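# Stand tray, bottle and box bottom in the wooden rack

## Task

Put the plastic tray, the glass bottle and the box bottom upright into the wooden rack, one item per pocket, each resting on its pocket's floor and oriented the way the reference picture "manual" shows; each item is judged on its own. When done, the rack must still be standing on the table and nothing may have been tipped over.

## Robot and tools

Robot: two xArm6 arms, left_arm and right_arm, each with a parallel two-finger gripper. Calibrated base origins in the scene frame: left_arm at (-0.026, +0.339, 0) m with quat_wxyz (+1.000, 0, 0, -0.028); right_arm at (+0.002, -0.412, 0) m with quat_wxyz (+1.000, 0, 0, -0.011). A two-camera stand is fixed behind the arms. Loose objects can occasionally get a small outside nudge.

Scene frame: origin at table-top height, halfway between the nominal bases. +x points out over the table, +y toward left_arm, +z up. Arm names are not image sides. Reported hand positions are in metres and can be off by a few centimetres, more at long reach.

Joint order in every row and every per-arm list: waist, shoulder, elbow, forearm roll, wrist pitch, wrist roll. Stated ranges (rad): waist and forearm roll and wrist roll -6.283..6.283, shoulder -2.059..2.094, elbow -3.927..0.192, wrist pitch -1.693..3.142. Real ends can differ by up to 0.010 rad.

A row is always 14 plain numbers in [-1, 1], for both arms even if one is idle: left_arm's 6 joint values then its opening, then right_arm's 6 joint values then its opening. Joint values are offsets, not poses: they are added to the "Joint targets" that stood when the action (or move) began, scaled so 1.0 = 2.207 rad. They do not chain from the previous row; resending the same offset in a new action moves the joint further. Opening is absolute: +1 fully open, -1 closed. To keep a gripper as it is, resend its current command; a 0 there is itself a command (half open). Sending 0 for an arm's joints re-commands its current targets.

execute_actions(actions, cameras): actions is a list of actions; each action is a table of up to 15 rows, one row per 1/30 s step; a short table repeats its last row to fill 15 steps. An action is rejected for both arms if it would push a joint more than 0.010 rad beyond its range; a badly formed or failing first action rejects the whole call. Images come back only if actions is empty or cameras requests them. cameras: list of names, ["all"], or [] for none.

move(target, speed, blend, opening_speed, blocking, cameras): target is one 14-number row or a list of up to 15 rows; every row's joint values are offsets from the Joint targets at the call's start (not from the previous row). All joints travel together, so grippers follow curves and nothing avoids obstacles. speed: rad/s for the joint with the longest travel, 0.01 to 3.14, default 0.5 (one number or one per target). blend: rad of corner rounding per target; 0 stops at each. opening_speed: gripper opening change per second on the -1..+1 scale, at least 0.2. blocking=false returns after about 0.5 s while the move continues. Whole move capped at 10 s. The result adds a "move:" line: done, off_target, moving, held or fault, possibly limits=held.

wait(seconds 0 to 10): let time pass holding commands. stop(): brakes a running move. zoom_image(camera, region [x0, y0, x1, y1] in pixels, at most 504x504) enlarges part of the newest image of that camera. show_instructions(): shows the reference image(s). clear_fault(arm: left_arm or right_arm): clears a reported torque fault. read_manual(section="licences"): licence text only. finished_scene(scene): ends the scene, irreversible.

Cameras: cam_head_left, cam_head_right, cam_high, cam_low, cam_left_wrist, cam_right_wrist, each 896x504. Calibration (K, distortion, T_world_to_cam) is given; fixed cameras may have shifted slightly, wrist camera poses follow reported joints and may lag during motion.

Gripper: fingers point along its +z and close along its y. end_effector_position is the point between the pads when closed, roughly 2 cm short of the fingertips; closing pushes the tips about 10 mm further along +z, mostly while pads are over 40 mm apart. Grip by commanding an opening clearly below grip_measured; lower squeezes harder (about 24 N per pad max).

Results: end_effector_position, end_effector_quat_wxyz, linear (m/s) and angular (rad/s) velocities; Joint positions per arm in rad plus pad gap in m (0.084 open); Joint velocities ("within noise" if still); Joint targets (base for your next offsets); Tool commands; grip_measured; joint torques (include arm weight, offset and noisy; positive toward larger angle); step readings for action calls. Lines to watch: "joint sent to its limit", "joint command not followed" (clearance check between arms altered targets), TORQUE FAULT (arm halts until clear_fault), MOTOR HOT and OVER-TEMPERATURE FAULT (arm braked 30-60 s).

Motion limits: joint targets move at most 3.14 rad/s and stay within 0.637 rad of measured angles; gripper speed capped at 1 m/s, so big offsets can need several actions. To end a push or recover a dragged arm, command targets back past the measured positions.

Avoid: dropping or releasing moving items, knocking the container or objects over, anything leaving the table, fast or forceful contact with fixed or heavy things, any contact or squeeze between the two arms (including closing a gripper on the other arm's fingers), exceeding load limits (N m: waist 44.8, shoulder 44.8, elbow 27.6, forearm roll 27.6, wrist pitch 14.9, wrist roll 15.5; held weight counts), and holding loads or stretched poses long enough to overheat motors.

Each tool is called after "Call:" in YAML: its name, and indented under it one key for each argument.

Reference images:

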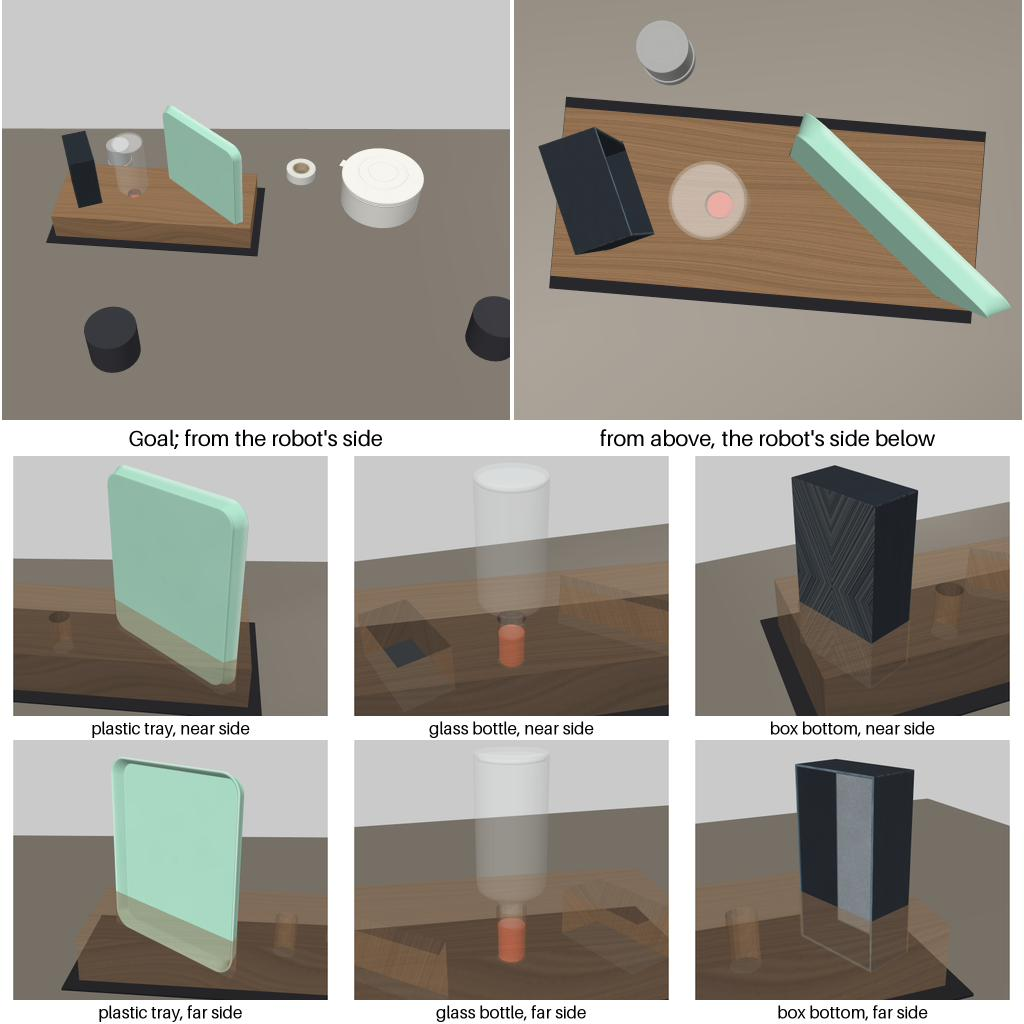

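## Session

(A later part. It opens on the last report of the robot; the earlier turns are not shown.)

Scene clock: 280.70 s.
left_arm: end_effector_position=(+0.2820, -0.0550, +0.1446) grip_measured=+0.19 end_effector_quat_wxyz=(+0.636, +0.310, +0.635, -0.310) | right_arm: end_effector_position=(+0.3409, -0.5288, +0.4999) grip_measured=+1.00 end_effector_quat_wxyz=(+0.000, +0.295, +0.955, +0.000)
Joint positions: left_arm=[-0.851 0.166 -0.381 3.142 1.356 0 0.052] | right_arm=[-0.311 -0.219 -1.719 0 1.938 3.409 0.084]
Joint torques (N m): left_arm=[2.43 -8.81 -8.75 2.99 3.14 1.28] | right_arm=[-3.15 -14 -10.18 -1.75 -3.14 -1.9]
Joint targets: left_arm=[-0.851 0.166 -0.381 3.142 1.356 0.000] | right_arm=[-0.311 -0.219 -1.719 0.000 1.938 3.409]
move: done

Call:
move:
  target:
    - [0,0,0,0,0,0,1.0,0,0,0,0,0,0,1.0]
    - [0,-0.0838,0.1233,0,0.0396,0,1.0,0,0,0,0,0,0,1.0]
    - [0,-0.4384,0.0601,0,-0.3783,0,1.0,0,0,0,0,0,0,1.0]
    - [0,-0.2793,-0.1899,-0.7117,-0.4787,0.7117,1.0,0,0,0,0,0,0,1.0]
  speed: [0.3,0.35,1.0,1.2]
  blend: [0,0.05,0.1,0]
  opening_speed: 1.0

Call:
move:
  target: [0,0.2846,-0.3472,-0.7117,0.4930,0.7117,1.0,0,0,0,0,0,0,1.0]
  speed: 1.0
  cameras: ["all"]

Scene clock: 296.83 s.
left_arm: end_effector_position=(+0.2976, -0.0722, +0.4291) grip_measured=+1.00 end_effector_quat_wxyz=(+0.573, +0.273, +0.759, -0.145) | right_arm: end_effector_position=(+0.3409, -0.5288, +0.4999) grip_measured=+1.00 end_effector_quat_wxyz=(+0.000, +0.295, +0.955, +0.000)
Joint positions: left_arm=[-0.851 -0.45 -0.8 1.571 0.3 1.571 0.084] | right_arm=[-0.311 -0.219 -1.719 0 1.938 3.409 0.084]
Joint torques (N m): left_arm=[2.14 -4.32 -14.42 -4.36 -2.01 1.55] | right_arm=[-3.01 -14.08 -10.09 -1.68 -3.15 -1.88]
Joint targets: left_arm=[-0.851 -0.450 -0.800 1.571 0.300 1.571] | right_arm=[-0.311 -0.219 -1.719 0.000 1.938 3.409]
move: done

Scene clock: 298.97 s.
left_arm: end_effector_position=(+0.3005, -0.0785, +0.3000) grip_measured=+1.00 end_effector_quat_wxyz=(+0.000, +0.439, +0.899, +0.000) | right_arm: end_effector_position=(+0.3409, -0.5288, +0.4999) grip_measured=+1.00 end_effector_quat_wxyz=(+0.000, +0.295, +0.955, +0.000)
Joint positions: left_arm=[-0.851 0.178 -1.566 0 1.388 3.142 0.084] | right_arm=[-0.311 -0.219 -1.719 0 1.938 3.409 0.084]
Joint torques (N m): left_arm=[2.15 -15.47 -14.05 -3.45 0.16 1.47] | right_arm=[-3.08 -14.3 -9.96 -1.73 -3.09 -1.8]
Joint targets: left_arm=[-0.851 0.178 -1.566 0.000 1.388 3.142] | right_arm=[-0.311 -0.219 -1.719 0.000 1.938 3.409]
move: done
camera_calibration:
cam_left_wrist: T_world_to_cam=[[0.78849, 0.614952, -0.010816, -0.153023], [0.614661, -0.788496, -0.0215762, -0.165038], [-0.0217967, 0.0103644, -0.999709, 0.437509], [0, 0, 0, 1]] pos_world=[0.231636, -0.0405648, 0.432165]
cam_right_wrist: T_world_to_cam=[[0.580441, 0.814132, 0.0166626, 0.261464], [0.813851, -0.580679, 0.0214274, -0.528672], [0.0271203, 0.0011236, -0.999632, 0.623093], [0, 0, 0, 1]] pos_world=[0.261597, -0.520555, 0.629835]

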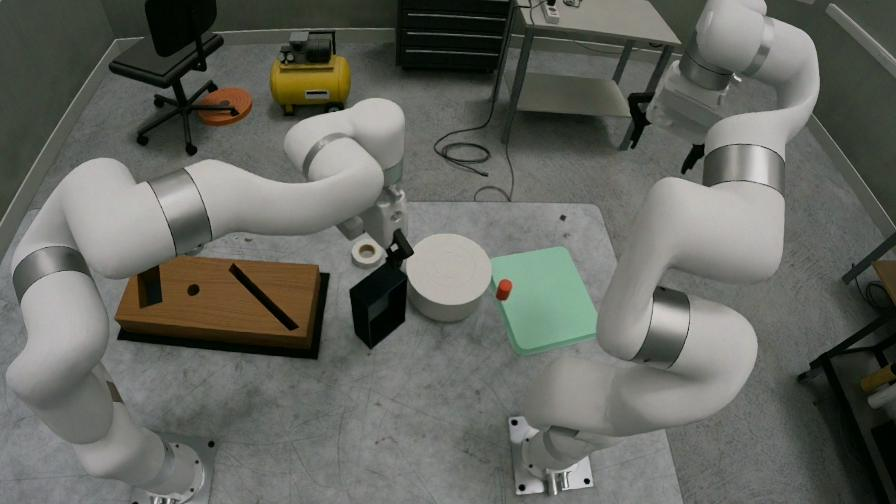

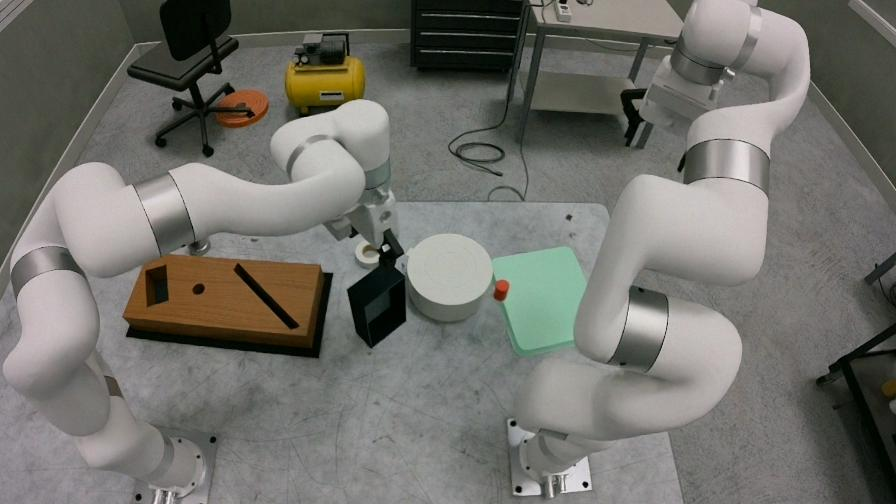

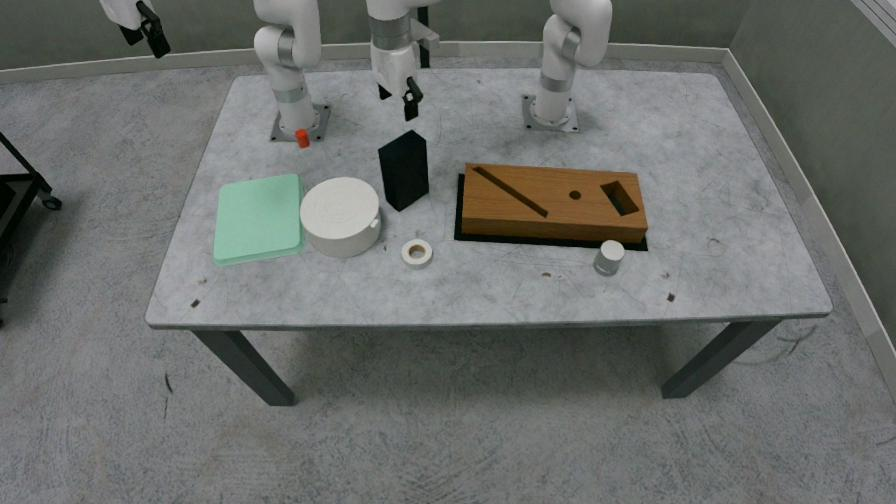

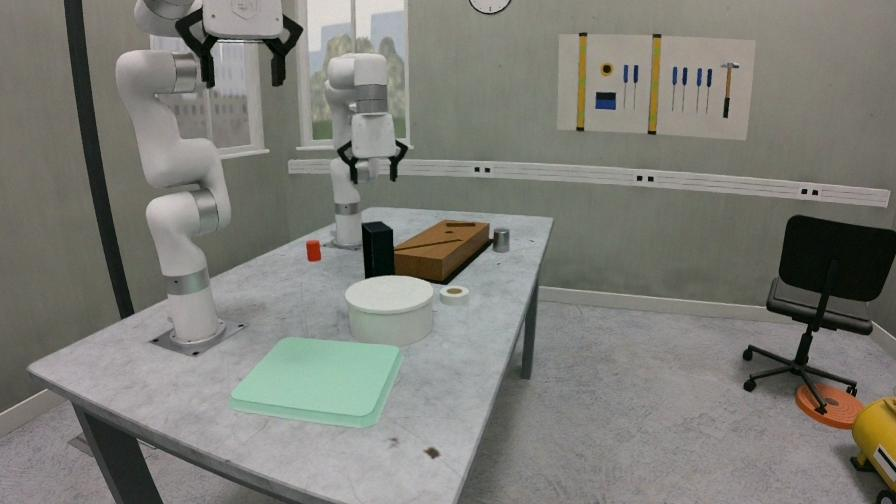

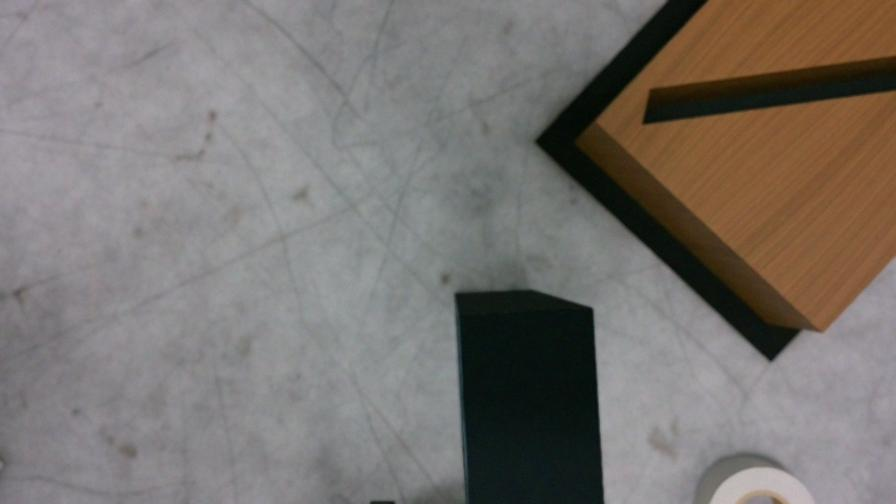

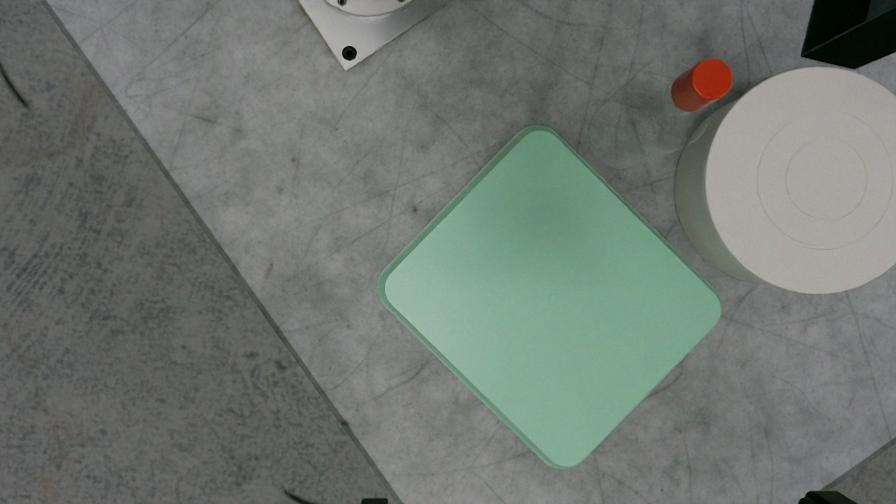

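Call:
zoom_image:
  camera: "cam_left_wrist"
  region: [420, 270, 660, 504]

Scaled by 2.100 from the camera's 896x504 image, which has a finer 1280x720 frame.

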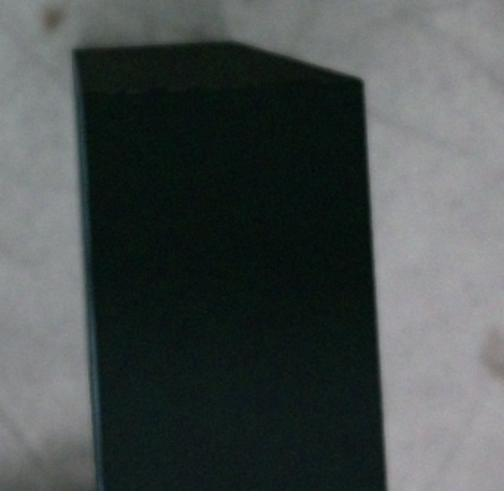

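Call:
move:
  target:
    - [-0.0007,0.0009,0.0763,0,-0.0772,-0.0197,1.0,0,0,0,0,0,0,1.0]
    - [-0.0007,0.0334,0.1462,0,-0.1797,-0.0197,1.0,0,0,0,0,0,0,1.0]
    - [-0.0007,0.0334,0.1462,0,-0.1797,-0.0197,-0.4,0,0,0,0,0,0,1.0]
  speed: [0.5,0.35,0.35]
  blend: [0.03,0,0]
  opening_speed: 1.0
  cameras: ["cam_left_wrist","cam_low","cam_high"]

Scene clock: 319.37 s.
left_arm: end_effector_position=(+0.2986, -0.0774, +0.1552) grip_measured=+0.07 end_effector_quat_wxyz=(+0.000, +0.420, +0.908, +0.000) | right_arm: end_effector_position=(+0.3409, -0.5288, +0.4999) grip_measured=+1.00 end_effector_quat_wxyz=(+0.000, +0.295, +0.955, +0.000)
Joint positions: left_arm=[-0.853 0.252 -1.243 0 0.991 3.098 0.047] | right_arm=[-0.311 -0.219 -1.719 0 1.938 3.409 0.084]
Joint torques (N m): left_arm=[-2.77 -18.28 -10.89 -2.97 -2.35 -1.25] | right_arm=[-2.81 -13.91 -10 -1.77 -3.13 -1.86]
Joint targets: left_arm=[-0.853 0.252 -1.243 0.000 0.991 3.098] | right_arm=[-0.311 -0.219 -1.719 0.000 1.938 3.409]
move: done
camera_calibration:
cam_left_wrist: T_world_to_cam=[[0.762079, 0.647392, -0.0109632, -0.143357], [0.647105, -0.762103, -0.0213066, -0.173698], [-0.0221488, 0.009143, -0.999713, 0.29262], [0, 0, 0, 1]] pos_world=[0.228131, -0.0422426, 0.287264]
Images, in order (width x height): cam_high 896x504, cam_low 896x504, cam_left_wrist 896x504.

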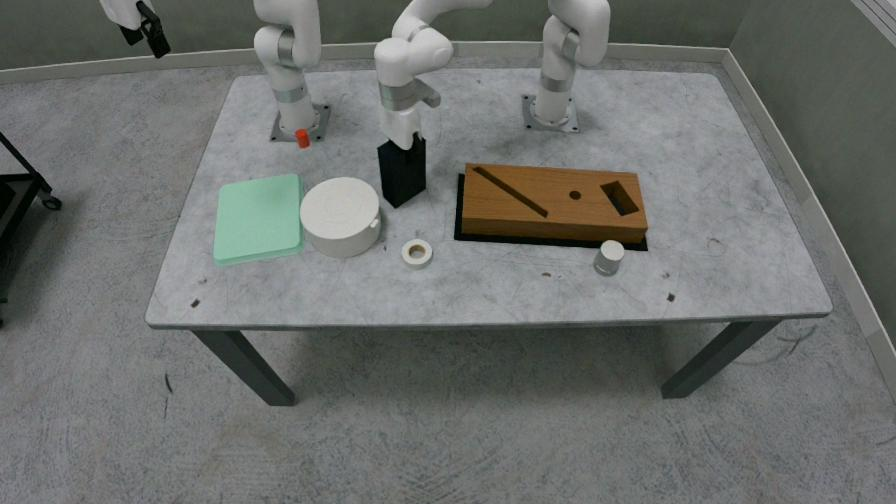

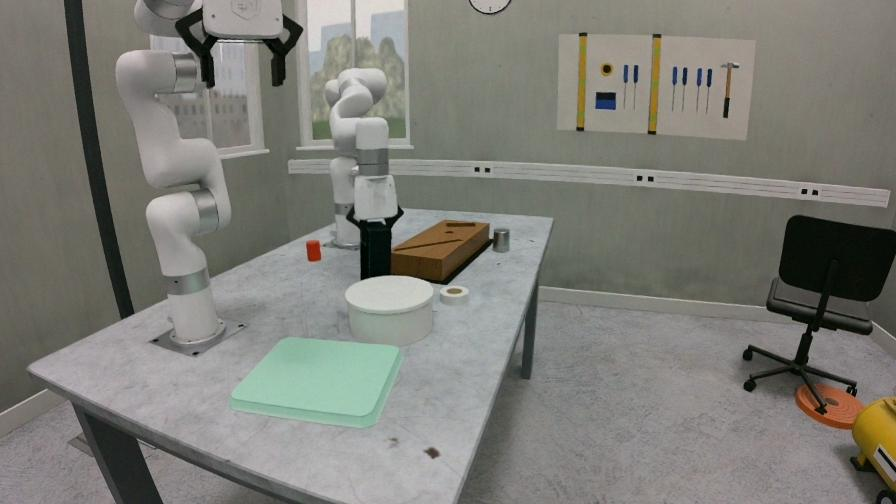

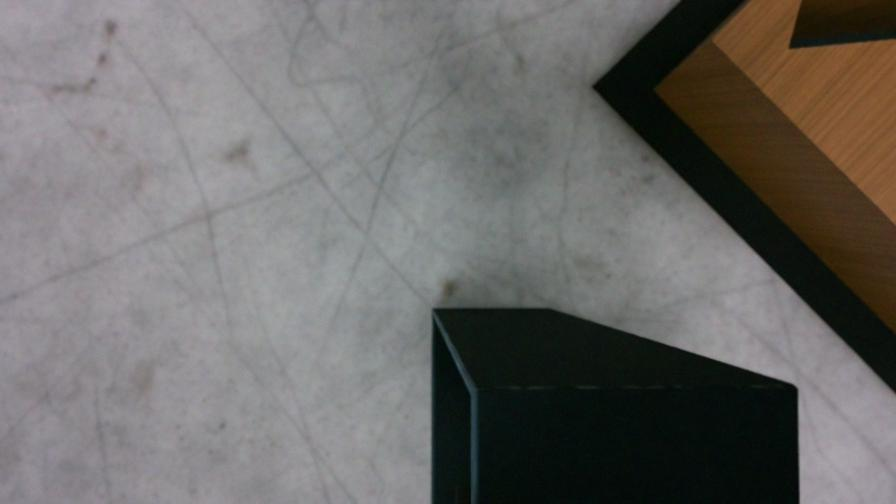

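Call:
move:
  target:
    - [0,0,0,0,0,0,1.0,0,0,0,0,0,0,1.0]
    - [0,-0.0058,-0.0071,0,0.0129,0,1.0,0,0,0,0,0,0,1.0]
    - [0,-0.0058,-0.0071,0,0.0129,0,-0.4,0,0,0,0,0,0,1.0]
  speed: 0.3
  opening_speed: 1.2
  cameras: ["cam_left_wrist"]

Scene clock: 329.27 s.
left_arm: end_effector_position=(+0.2985, -0.0774, +0.1661) grip_measured=-0.42 end_effector_quat_wxyz=(+0.000, +0.420, +0.908, +0.000) | right_arm: end_effector_position=(+0.3409, -0.5288, +0.4999) grip_measured=+1.00 end_effector_quat_wxyz=(+0.000, +0.295, +0.955, +0.000)
Joint positions: left_arm=[-0.853 0.239 -1.259 0 1.02 3.098 0.026] | right_arm=[-0.311 -0.219 -1.719 0 1.938 3.409 0.084]
Joint torques (N m): left_arm=[1.77 -28.31 -13.51 -0.33 0.06 0.12] | right_arm=[-2.72 -13.91 -9.92 -1.77 -3.13 -1.82]
Joint targets: left_arm=[-0.853 0.239 -1.259 0.000 1.020 3.098] | right_arm=[-0.311 -0.219 -1.719 0.000 1.938 3.409]
move: done
camera_calibration:
cam_left_wrist: T_world_to_cam=[[0.762079, 0.647392, -0.0109632, -0.143237], [0.647105, -0.762103, -0.0213066, -0.173463], [-0.0221488, 0.009143, -0.999713, 0.303617], [0, 0, 0, 1]] pos_world=[0.228131, -0.0422426, 0.298264]
Images, in order (width x height): cam_left_wrist 896x504.

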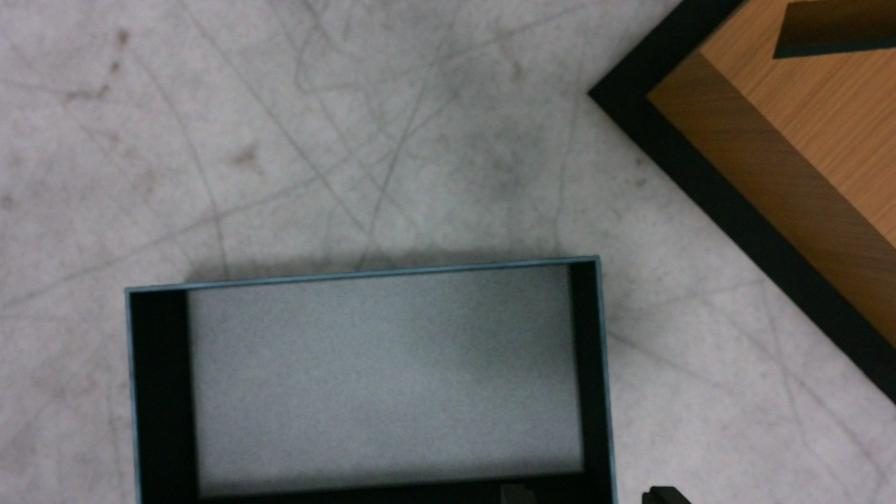

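Call:
move:
  target: [0.0246,-0.0512,0.0212,0,0.0300,-0.0048,1.0,0,0,0,0,0,0,1.0]
  speed: 0.5
  cameras: ["cam_left_wrist","cam_head_left","cam_high"]

Scene clock: 370.43 s.
left_arm: end_effector_position=(+0.3051, -0.0413, +0.2001) grip_measured=+1.00 end_effector_quat_wxyz=(+0.000, +0.390, +0.921, +0.000) | right_arm: end_effector_position=(+0.3409, -0.5288, +0.4999) grip_measured=+1.00 end_effector_quat_wxyz=(+0.000, +0.295, +0.955, +0.000)
Joint positions: left_arm=[-0.799 0.126 -1.212 0 1.086 3.088 0.084] | right_arm=[-0.311 -0.219 -1.719 0 1.938 3.409 0.084]
Joint torques (N m): left_arm=[3.1 -26.43 -9.97 1.16 0.15 -1.81] | right_arm=[-2.66 -13.7 -9.72 -1.79 -3.18 -1.87]
Joint targets: left_arm=[-0.799 0.126 -1.212 0.000 1.086 3.088] | right_arm=[-0.311 -0.219 -1.719 0.000 1.938 3.409]
move: done
camera_calibration:
cam_left_wrist: T_world_to_cam=[[0.718479, 0.695463, -0.0109206, -0.155935], [0.695177, -0.718519, -0.0214143, -0.162274], [-0.0227396, 0.00779398, -0.999711, 0.33754], [0, 0, 0, 1]] pos_world=[0.232521, -0.0107806, 0.332264]
Images, in order (width x height): cam_head_left 896x504, cam_high 896x504, cam_left_wrist 896x504.

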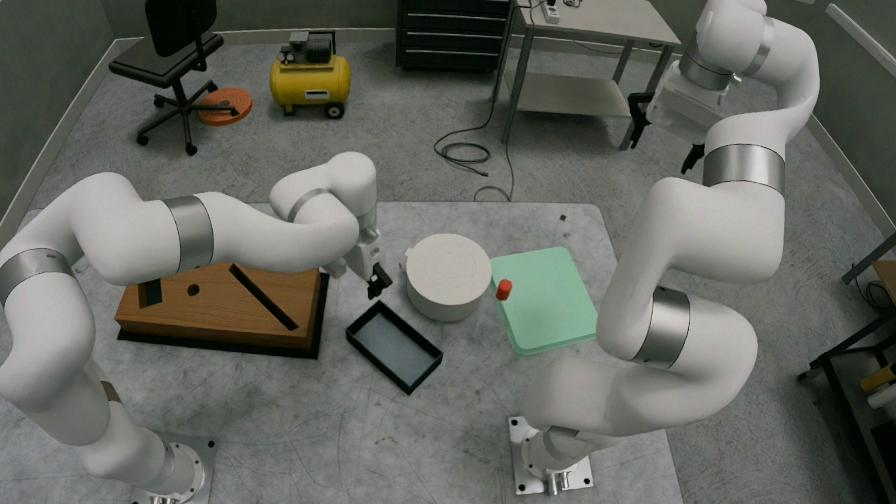

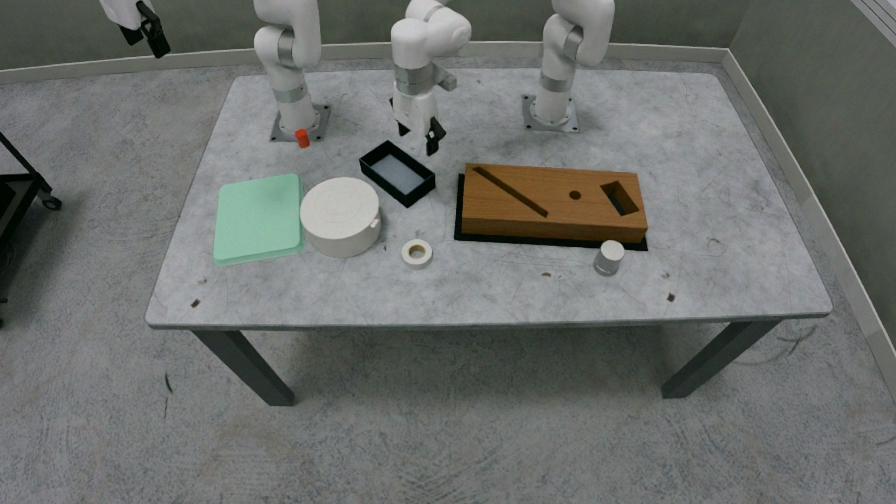

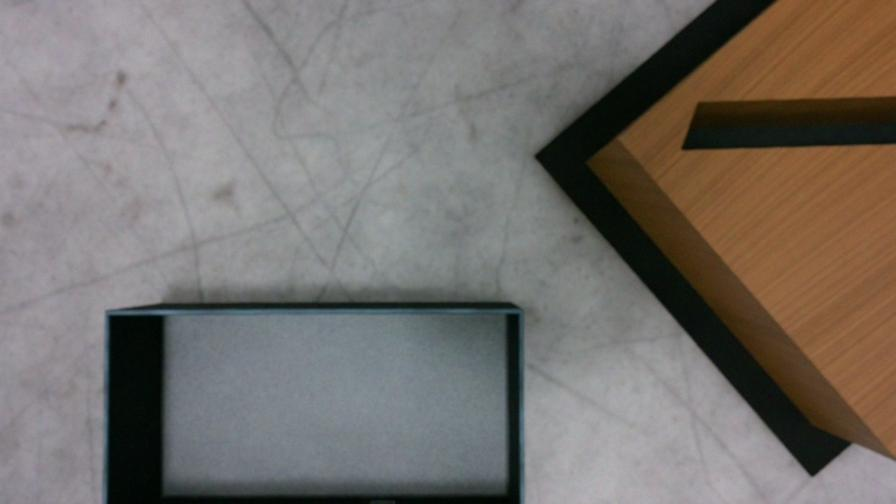

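Call:
move:
  target:
    - [-0.0020,0.0611,0.0590,0,-0.1201,-0.0031,1.0,0,0,0,0,0,0,1.0]
    - [-0.0020,0.1225,0.0744,0,-0.1969,-0.0031,1.0,0,0,0,0,0,0,1.0]
    - [-0.0020,0.1225,0.0744,0,-0.1969,-0.0031,-1.0,0,0,0,0,0,0,1.0]
    - [-0.0020,0.0611,0.0590,0,-0.1201,-0.0031,-1.0,0,0,0,0,0,0,1.0]
  speed: [0.5,0.3,0.3,0.2]
  blend: [0.03,0,0,0]
  opening_speed: 1.2
  cameras: ["cam_left_wrist","cam_head_left","cam_high"]

Scene clock: 383.80 s.
left_arm: end_effector_position=(+0.3038, -0.0431, +0.1000) grip_measured=-0.95 end_effector_quat_wxyz=(+0.000, +0.389, +0.921, +0.000) | right_arm: end_effector_position=(+0.3409, -0.5288, +0.4999) grip_measured=+1.00 end_effector_quat_wxyz=(+0.000, +0.295, +0.955, +0.000)
Joint positions: left_arm=[-0.803 0.261 -1.082 0 0.821 3.081 0.002] | right_arm=[-0.311 -0.219 -1.719 0 1.938 3.409 0.084]
Joint torques (N m): left_arm=[-2.85 -28.09 -13.04 0.87 0.11 -1.07] | right_arm=[-2.84 -13.63 -9.57 -1.76 -3.16 -1.88]
Joint targets: left_arm=[-0.803 0.261 -1.082 0.000 0.821 3.081] | right_arm=[-0.311 -0.219 -1.719 0.000 1.938 3.409]
move: done
camera_calibration:
cam_left_wrist: T_world_to_cam=[[0.716853, 0.697138, -0.0109531, -0.154147], [0.696853, -0.716896, -0.0213482, -0.165333], [-0.0227349, 0.0076708, -0.999712, 0.23735], [0, 0, 0, 1]] pos_world=[0.23111, -0.0128859, 0.232064]
Images, in order (width x height): cam_head_left 896x504, cam_high 896x504, cam_left_wrist 896x504.

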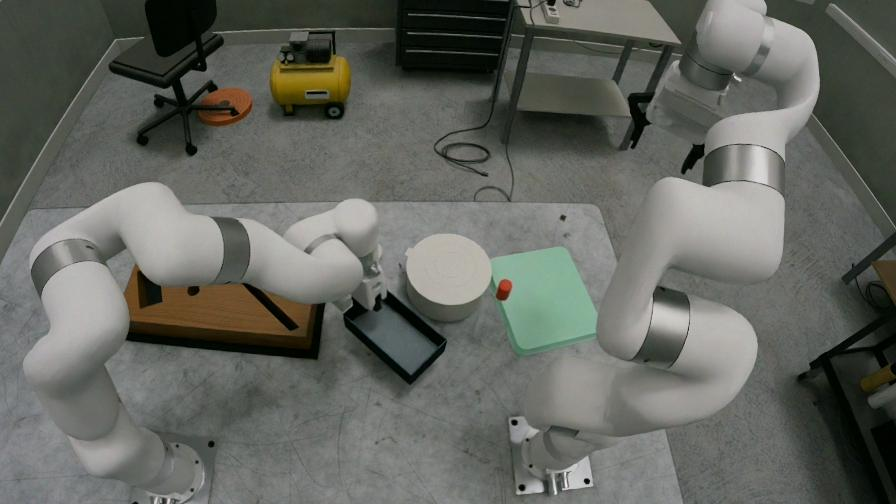

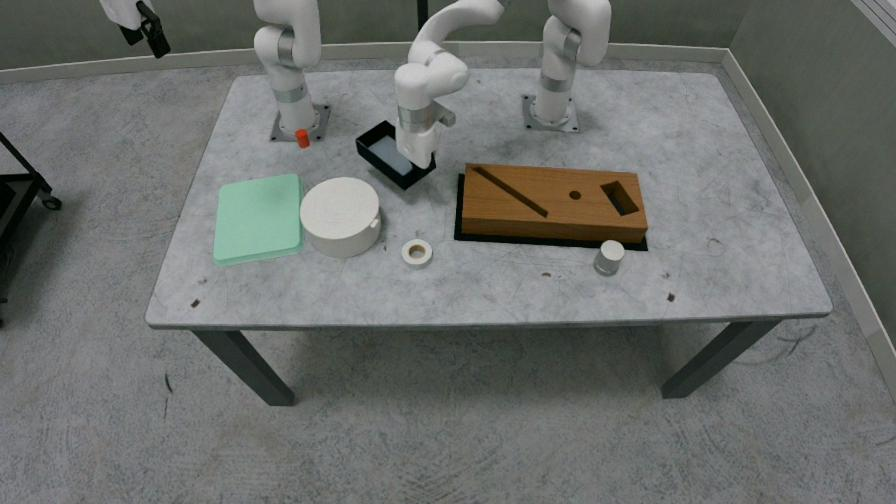

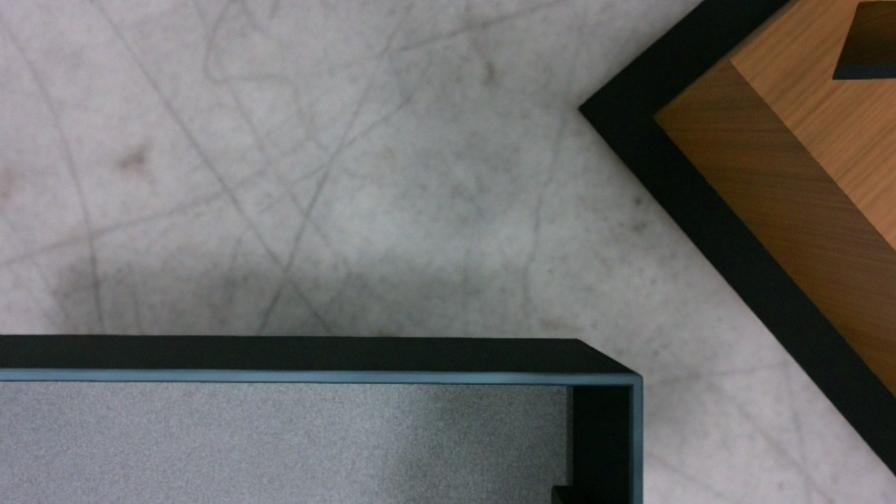

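Call:
move:
  target:
    - [0,-0.0798,-0.1662,0,0.2460,0,-1.0,0,0,0,0,0,0,1.0]
    - [0.1147,-0.1634,-0.0988,0.2447,0.3981,-0.1835,-1.0,0,0,0,0,0,0,1.0]
    - [0.2293,0.0476,-0.0469,0.4889,0.5517,-0.3670,-1.0,0,0,0,0,0,0,1.0]
  speed: [0.5,0.6,0.6]
  blend: [0.1,0.1,0]
  cameras: ["cam_left_wrist","cam_head_left","cam_head_right","cam_high","cam_low"]

Scene clock: 404.27 s.
left_arm: end_effector_position=(+0.3706, +0.4359, +0.2784) grip_measured=-0.95 end_effector_quat_wxyz=(-0.110, -0.110, +0.699, +0.698) | right_arm: end_effector_position=(+0.3409, -0.5288, +0.4999) grip_measured=+1.00 end_effector_quat_wxyz=(+0.000, +0.295, +0.955, +0.000)
Joint positions: left_arm=[-0.297 0.366 -1.185 1.079 2.039 2.271 0.002] | right_arm=[-0.311 -0.219 -1.719 0 1.938 3.409 0.084]
Joint torques (N m): left_arm=[2.94 -15.58 -7.61 5.15 2.75 -1.67] | right_arm=[-2.65 -13.66 -9.47 -1.88 -3.13 -1.86]
Joint targets: left_arm=[-0.297 0.366 -1.185 1.079 2.039 2.271] | right_arm=[-0.311 -0.219 -1.719 0.000 1.938 3.409]
move: done
camera_calibration:
cam_left_wrist: T_world_to_cam=[[-0.00345902, 0.0110107, 0.999933, -0.249517], [0.945001, 0.327067, -0.000332473, -0.417567], [-0.327049, 0.944937, -0.0115364, -0.157404], [0, 0, 0, 1]] pos_world=[0.342259, 0.288057, 0.247546]
Images, in order (width x height): cam_head_left 896x504, cam_head_right 896x504, cam_high 896x504, cam_low 896x504, cam_left_wrist 896x504.

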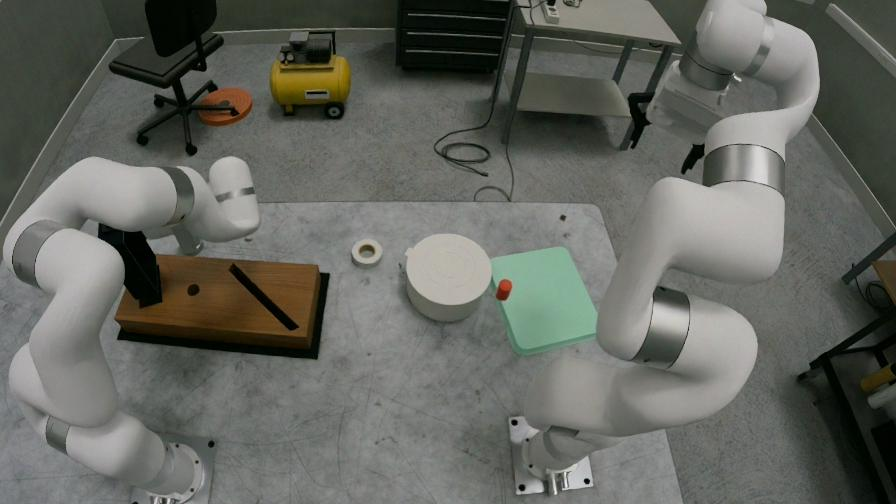

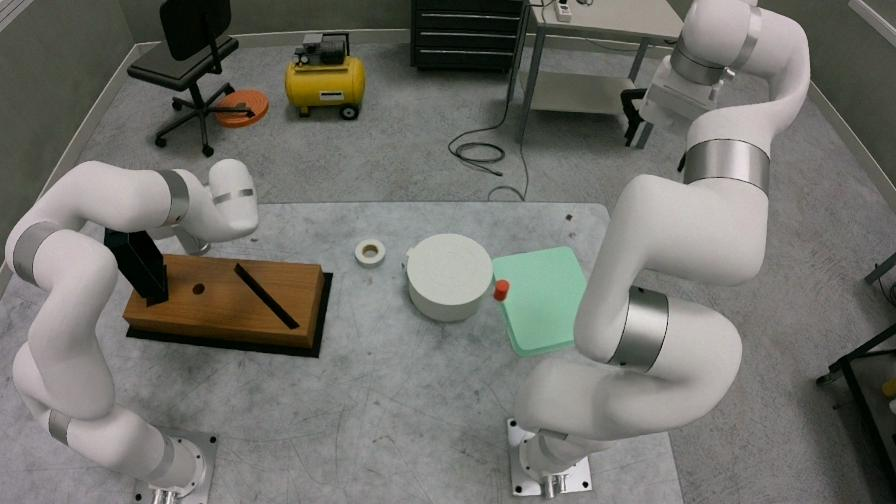

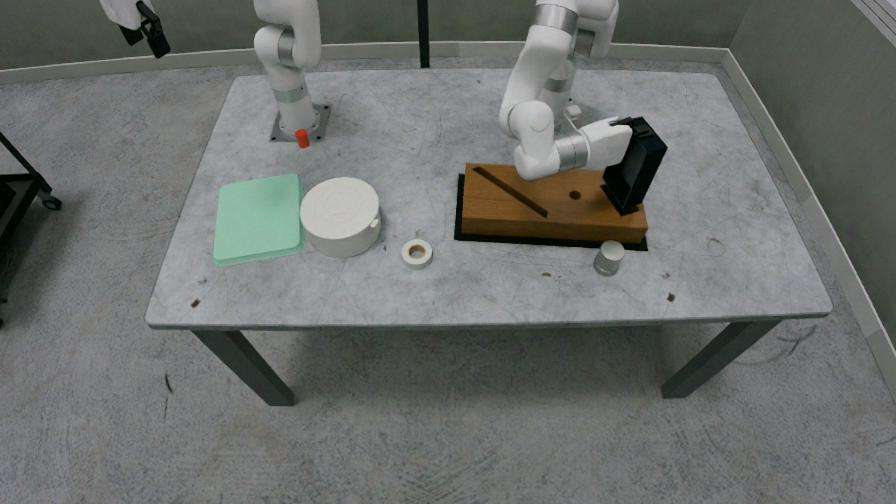

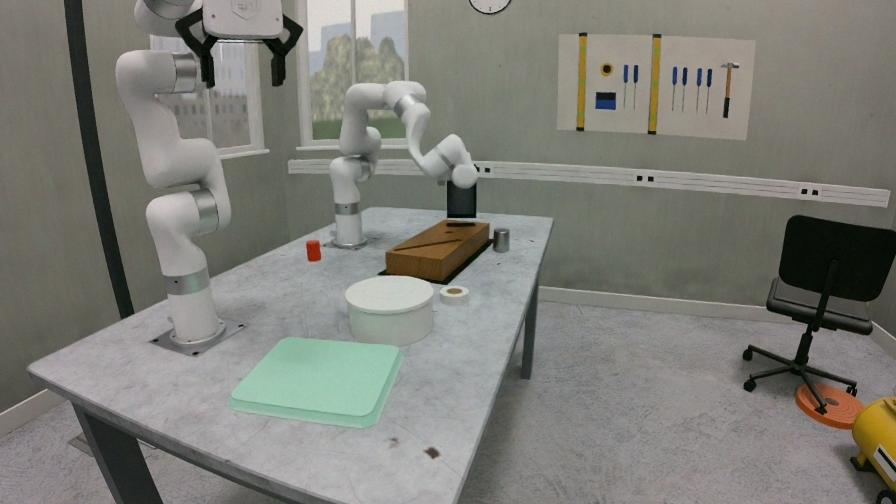

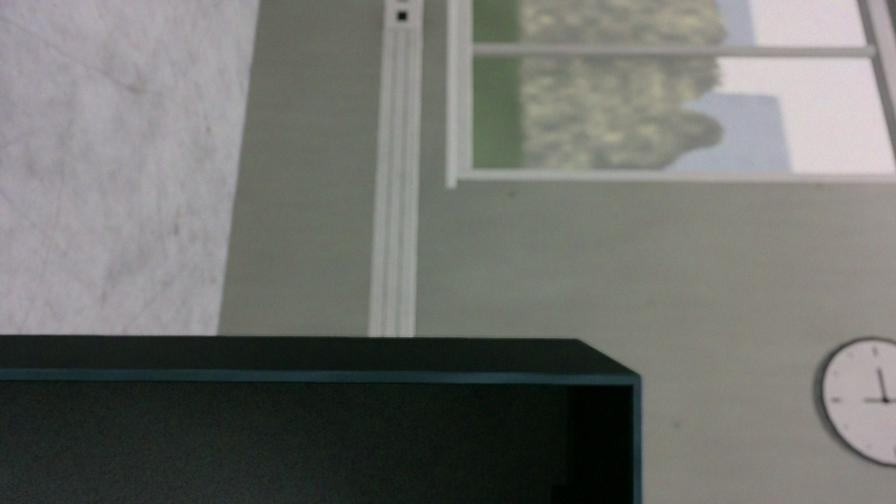

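Call:
zoom_image:
  camera: "cam_high"
  region: [560, 100, 700, 260]

Call:
zoom_image:
  camera: "cam_head_left"
  region: [80, 200, 240, 350]

Call:
zoom_image:
  camera: "cam_low"
  region: [420, 150, 520, 250]

Call:
zoom_image:
  camera: "cam_head_right"
  region: [80, 200, 240, 350]

Scaled by 3.150 from the camera's 896x504 image, which has a finer 1280x720 frame.

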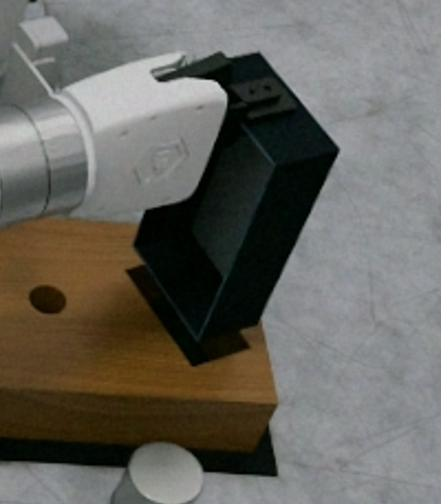

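Scaled by 3.150 from the camera's 896x504 image, which has a finer 1280x720 frame.

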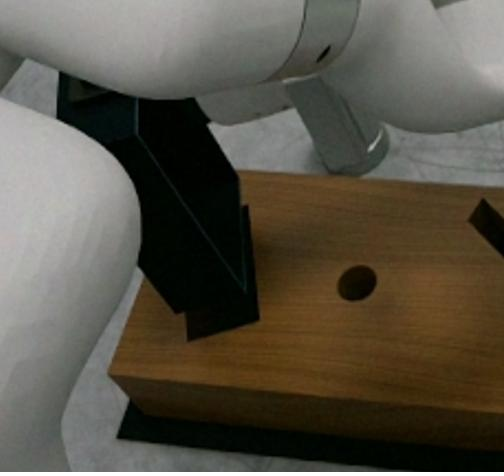

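Scaled by 5.040 from the camera's 896x504 image, which has a finer 1280x720 frame.

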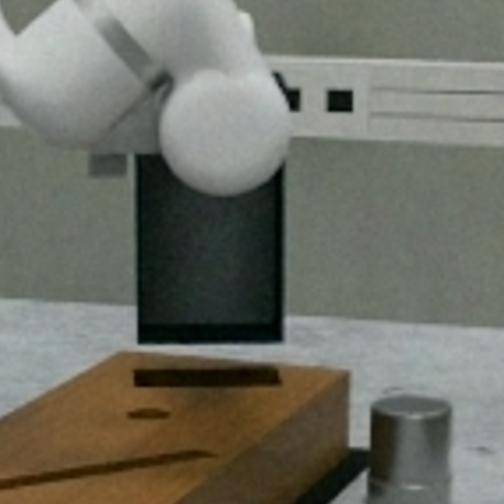

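Scaled by 3.150 from the camera's 896x504 image, which has a finer 1280x720 frame.

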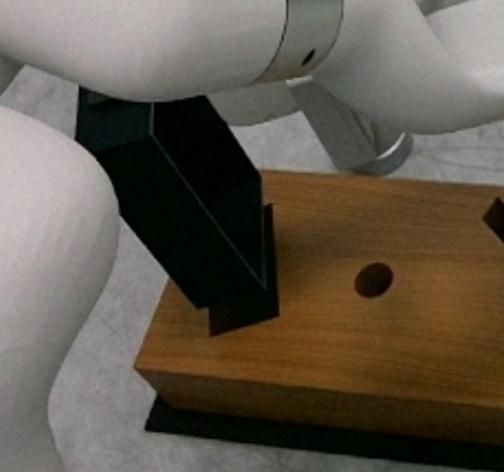

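Call:
zoom_image:
  camera: "cam_head_left"
  region: [120, 250, 180, 320]

Call:
zoom_image:
  camera: "cam_head_right"
  region: [120, 250, 190, 320]

Call:
zoom_image:
  camera: "cam_high"
  region: [590, 160, 660, 230]

Call:
zoom_image:
  camera: "cam_low"
  region: [440, 200, 490, 240]

Scaled by 7.200 from the camera's 896x504 image, which has a finer 1280x720 frame.

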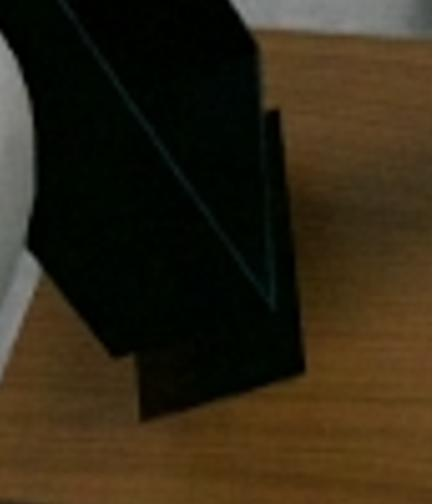

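Scaled by 7.200 from the camera's 896x504 image, which has a finer 1280x720 frame.

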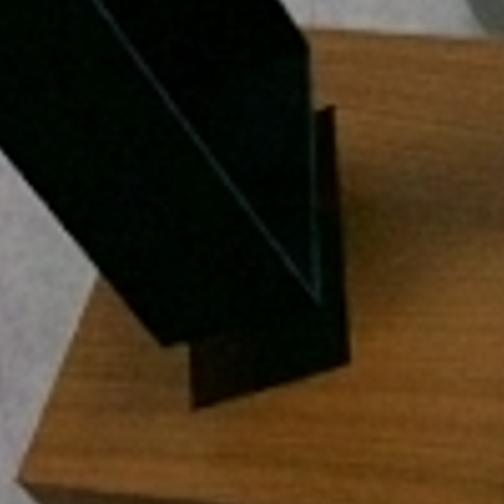

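Scaled by 7.200 from the camera's 896x504 image, which has a finer 1280x720 frame.

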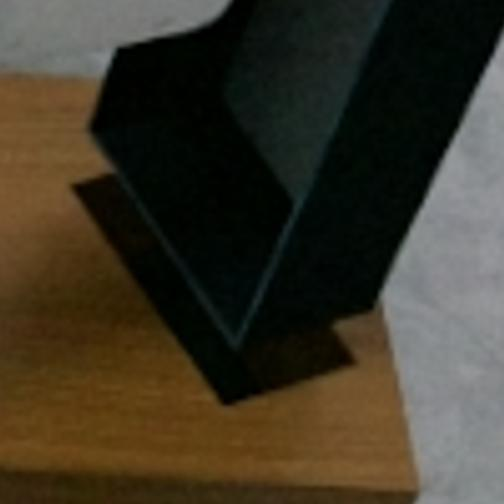

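Scaled by 10.080 from the camera's 896x504 image, which has a finer 1280x720 frame.

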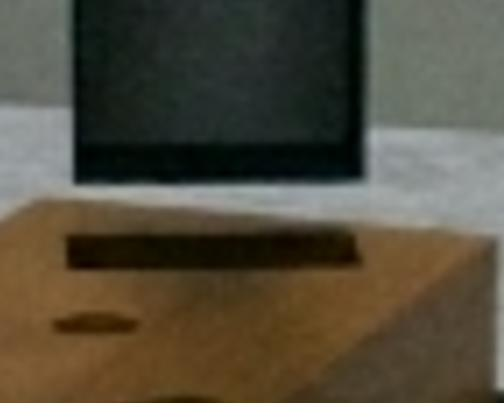

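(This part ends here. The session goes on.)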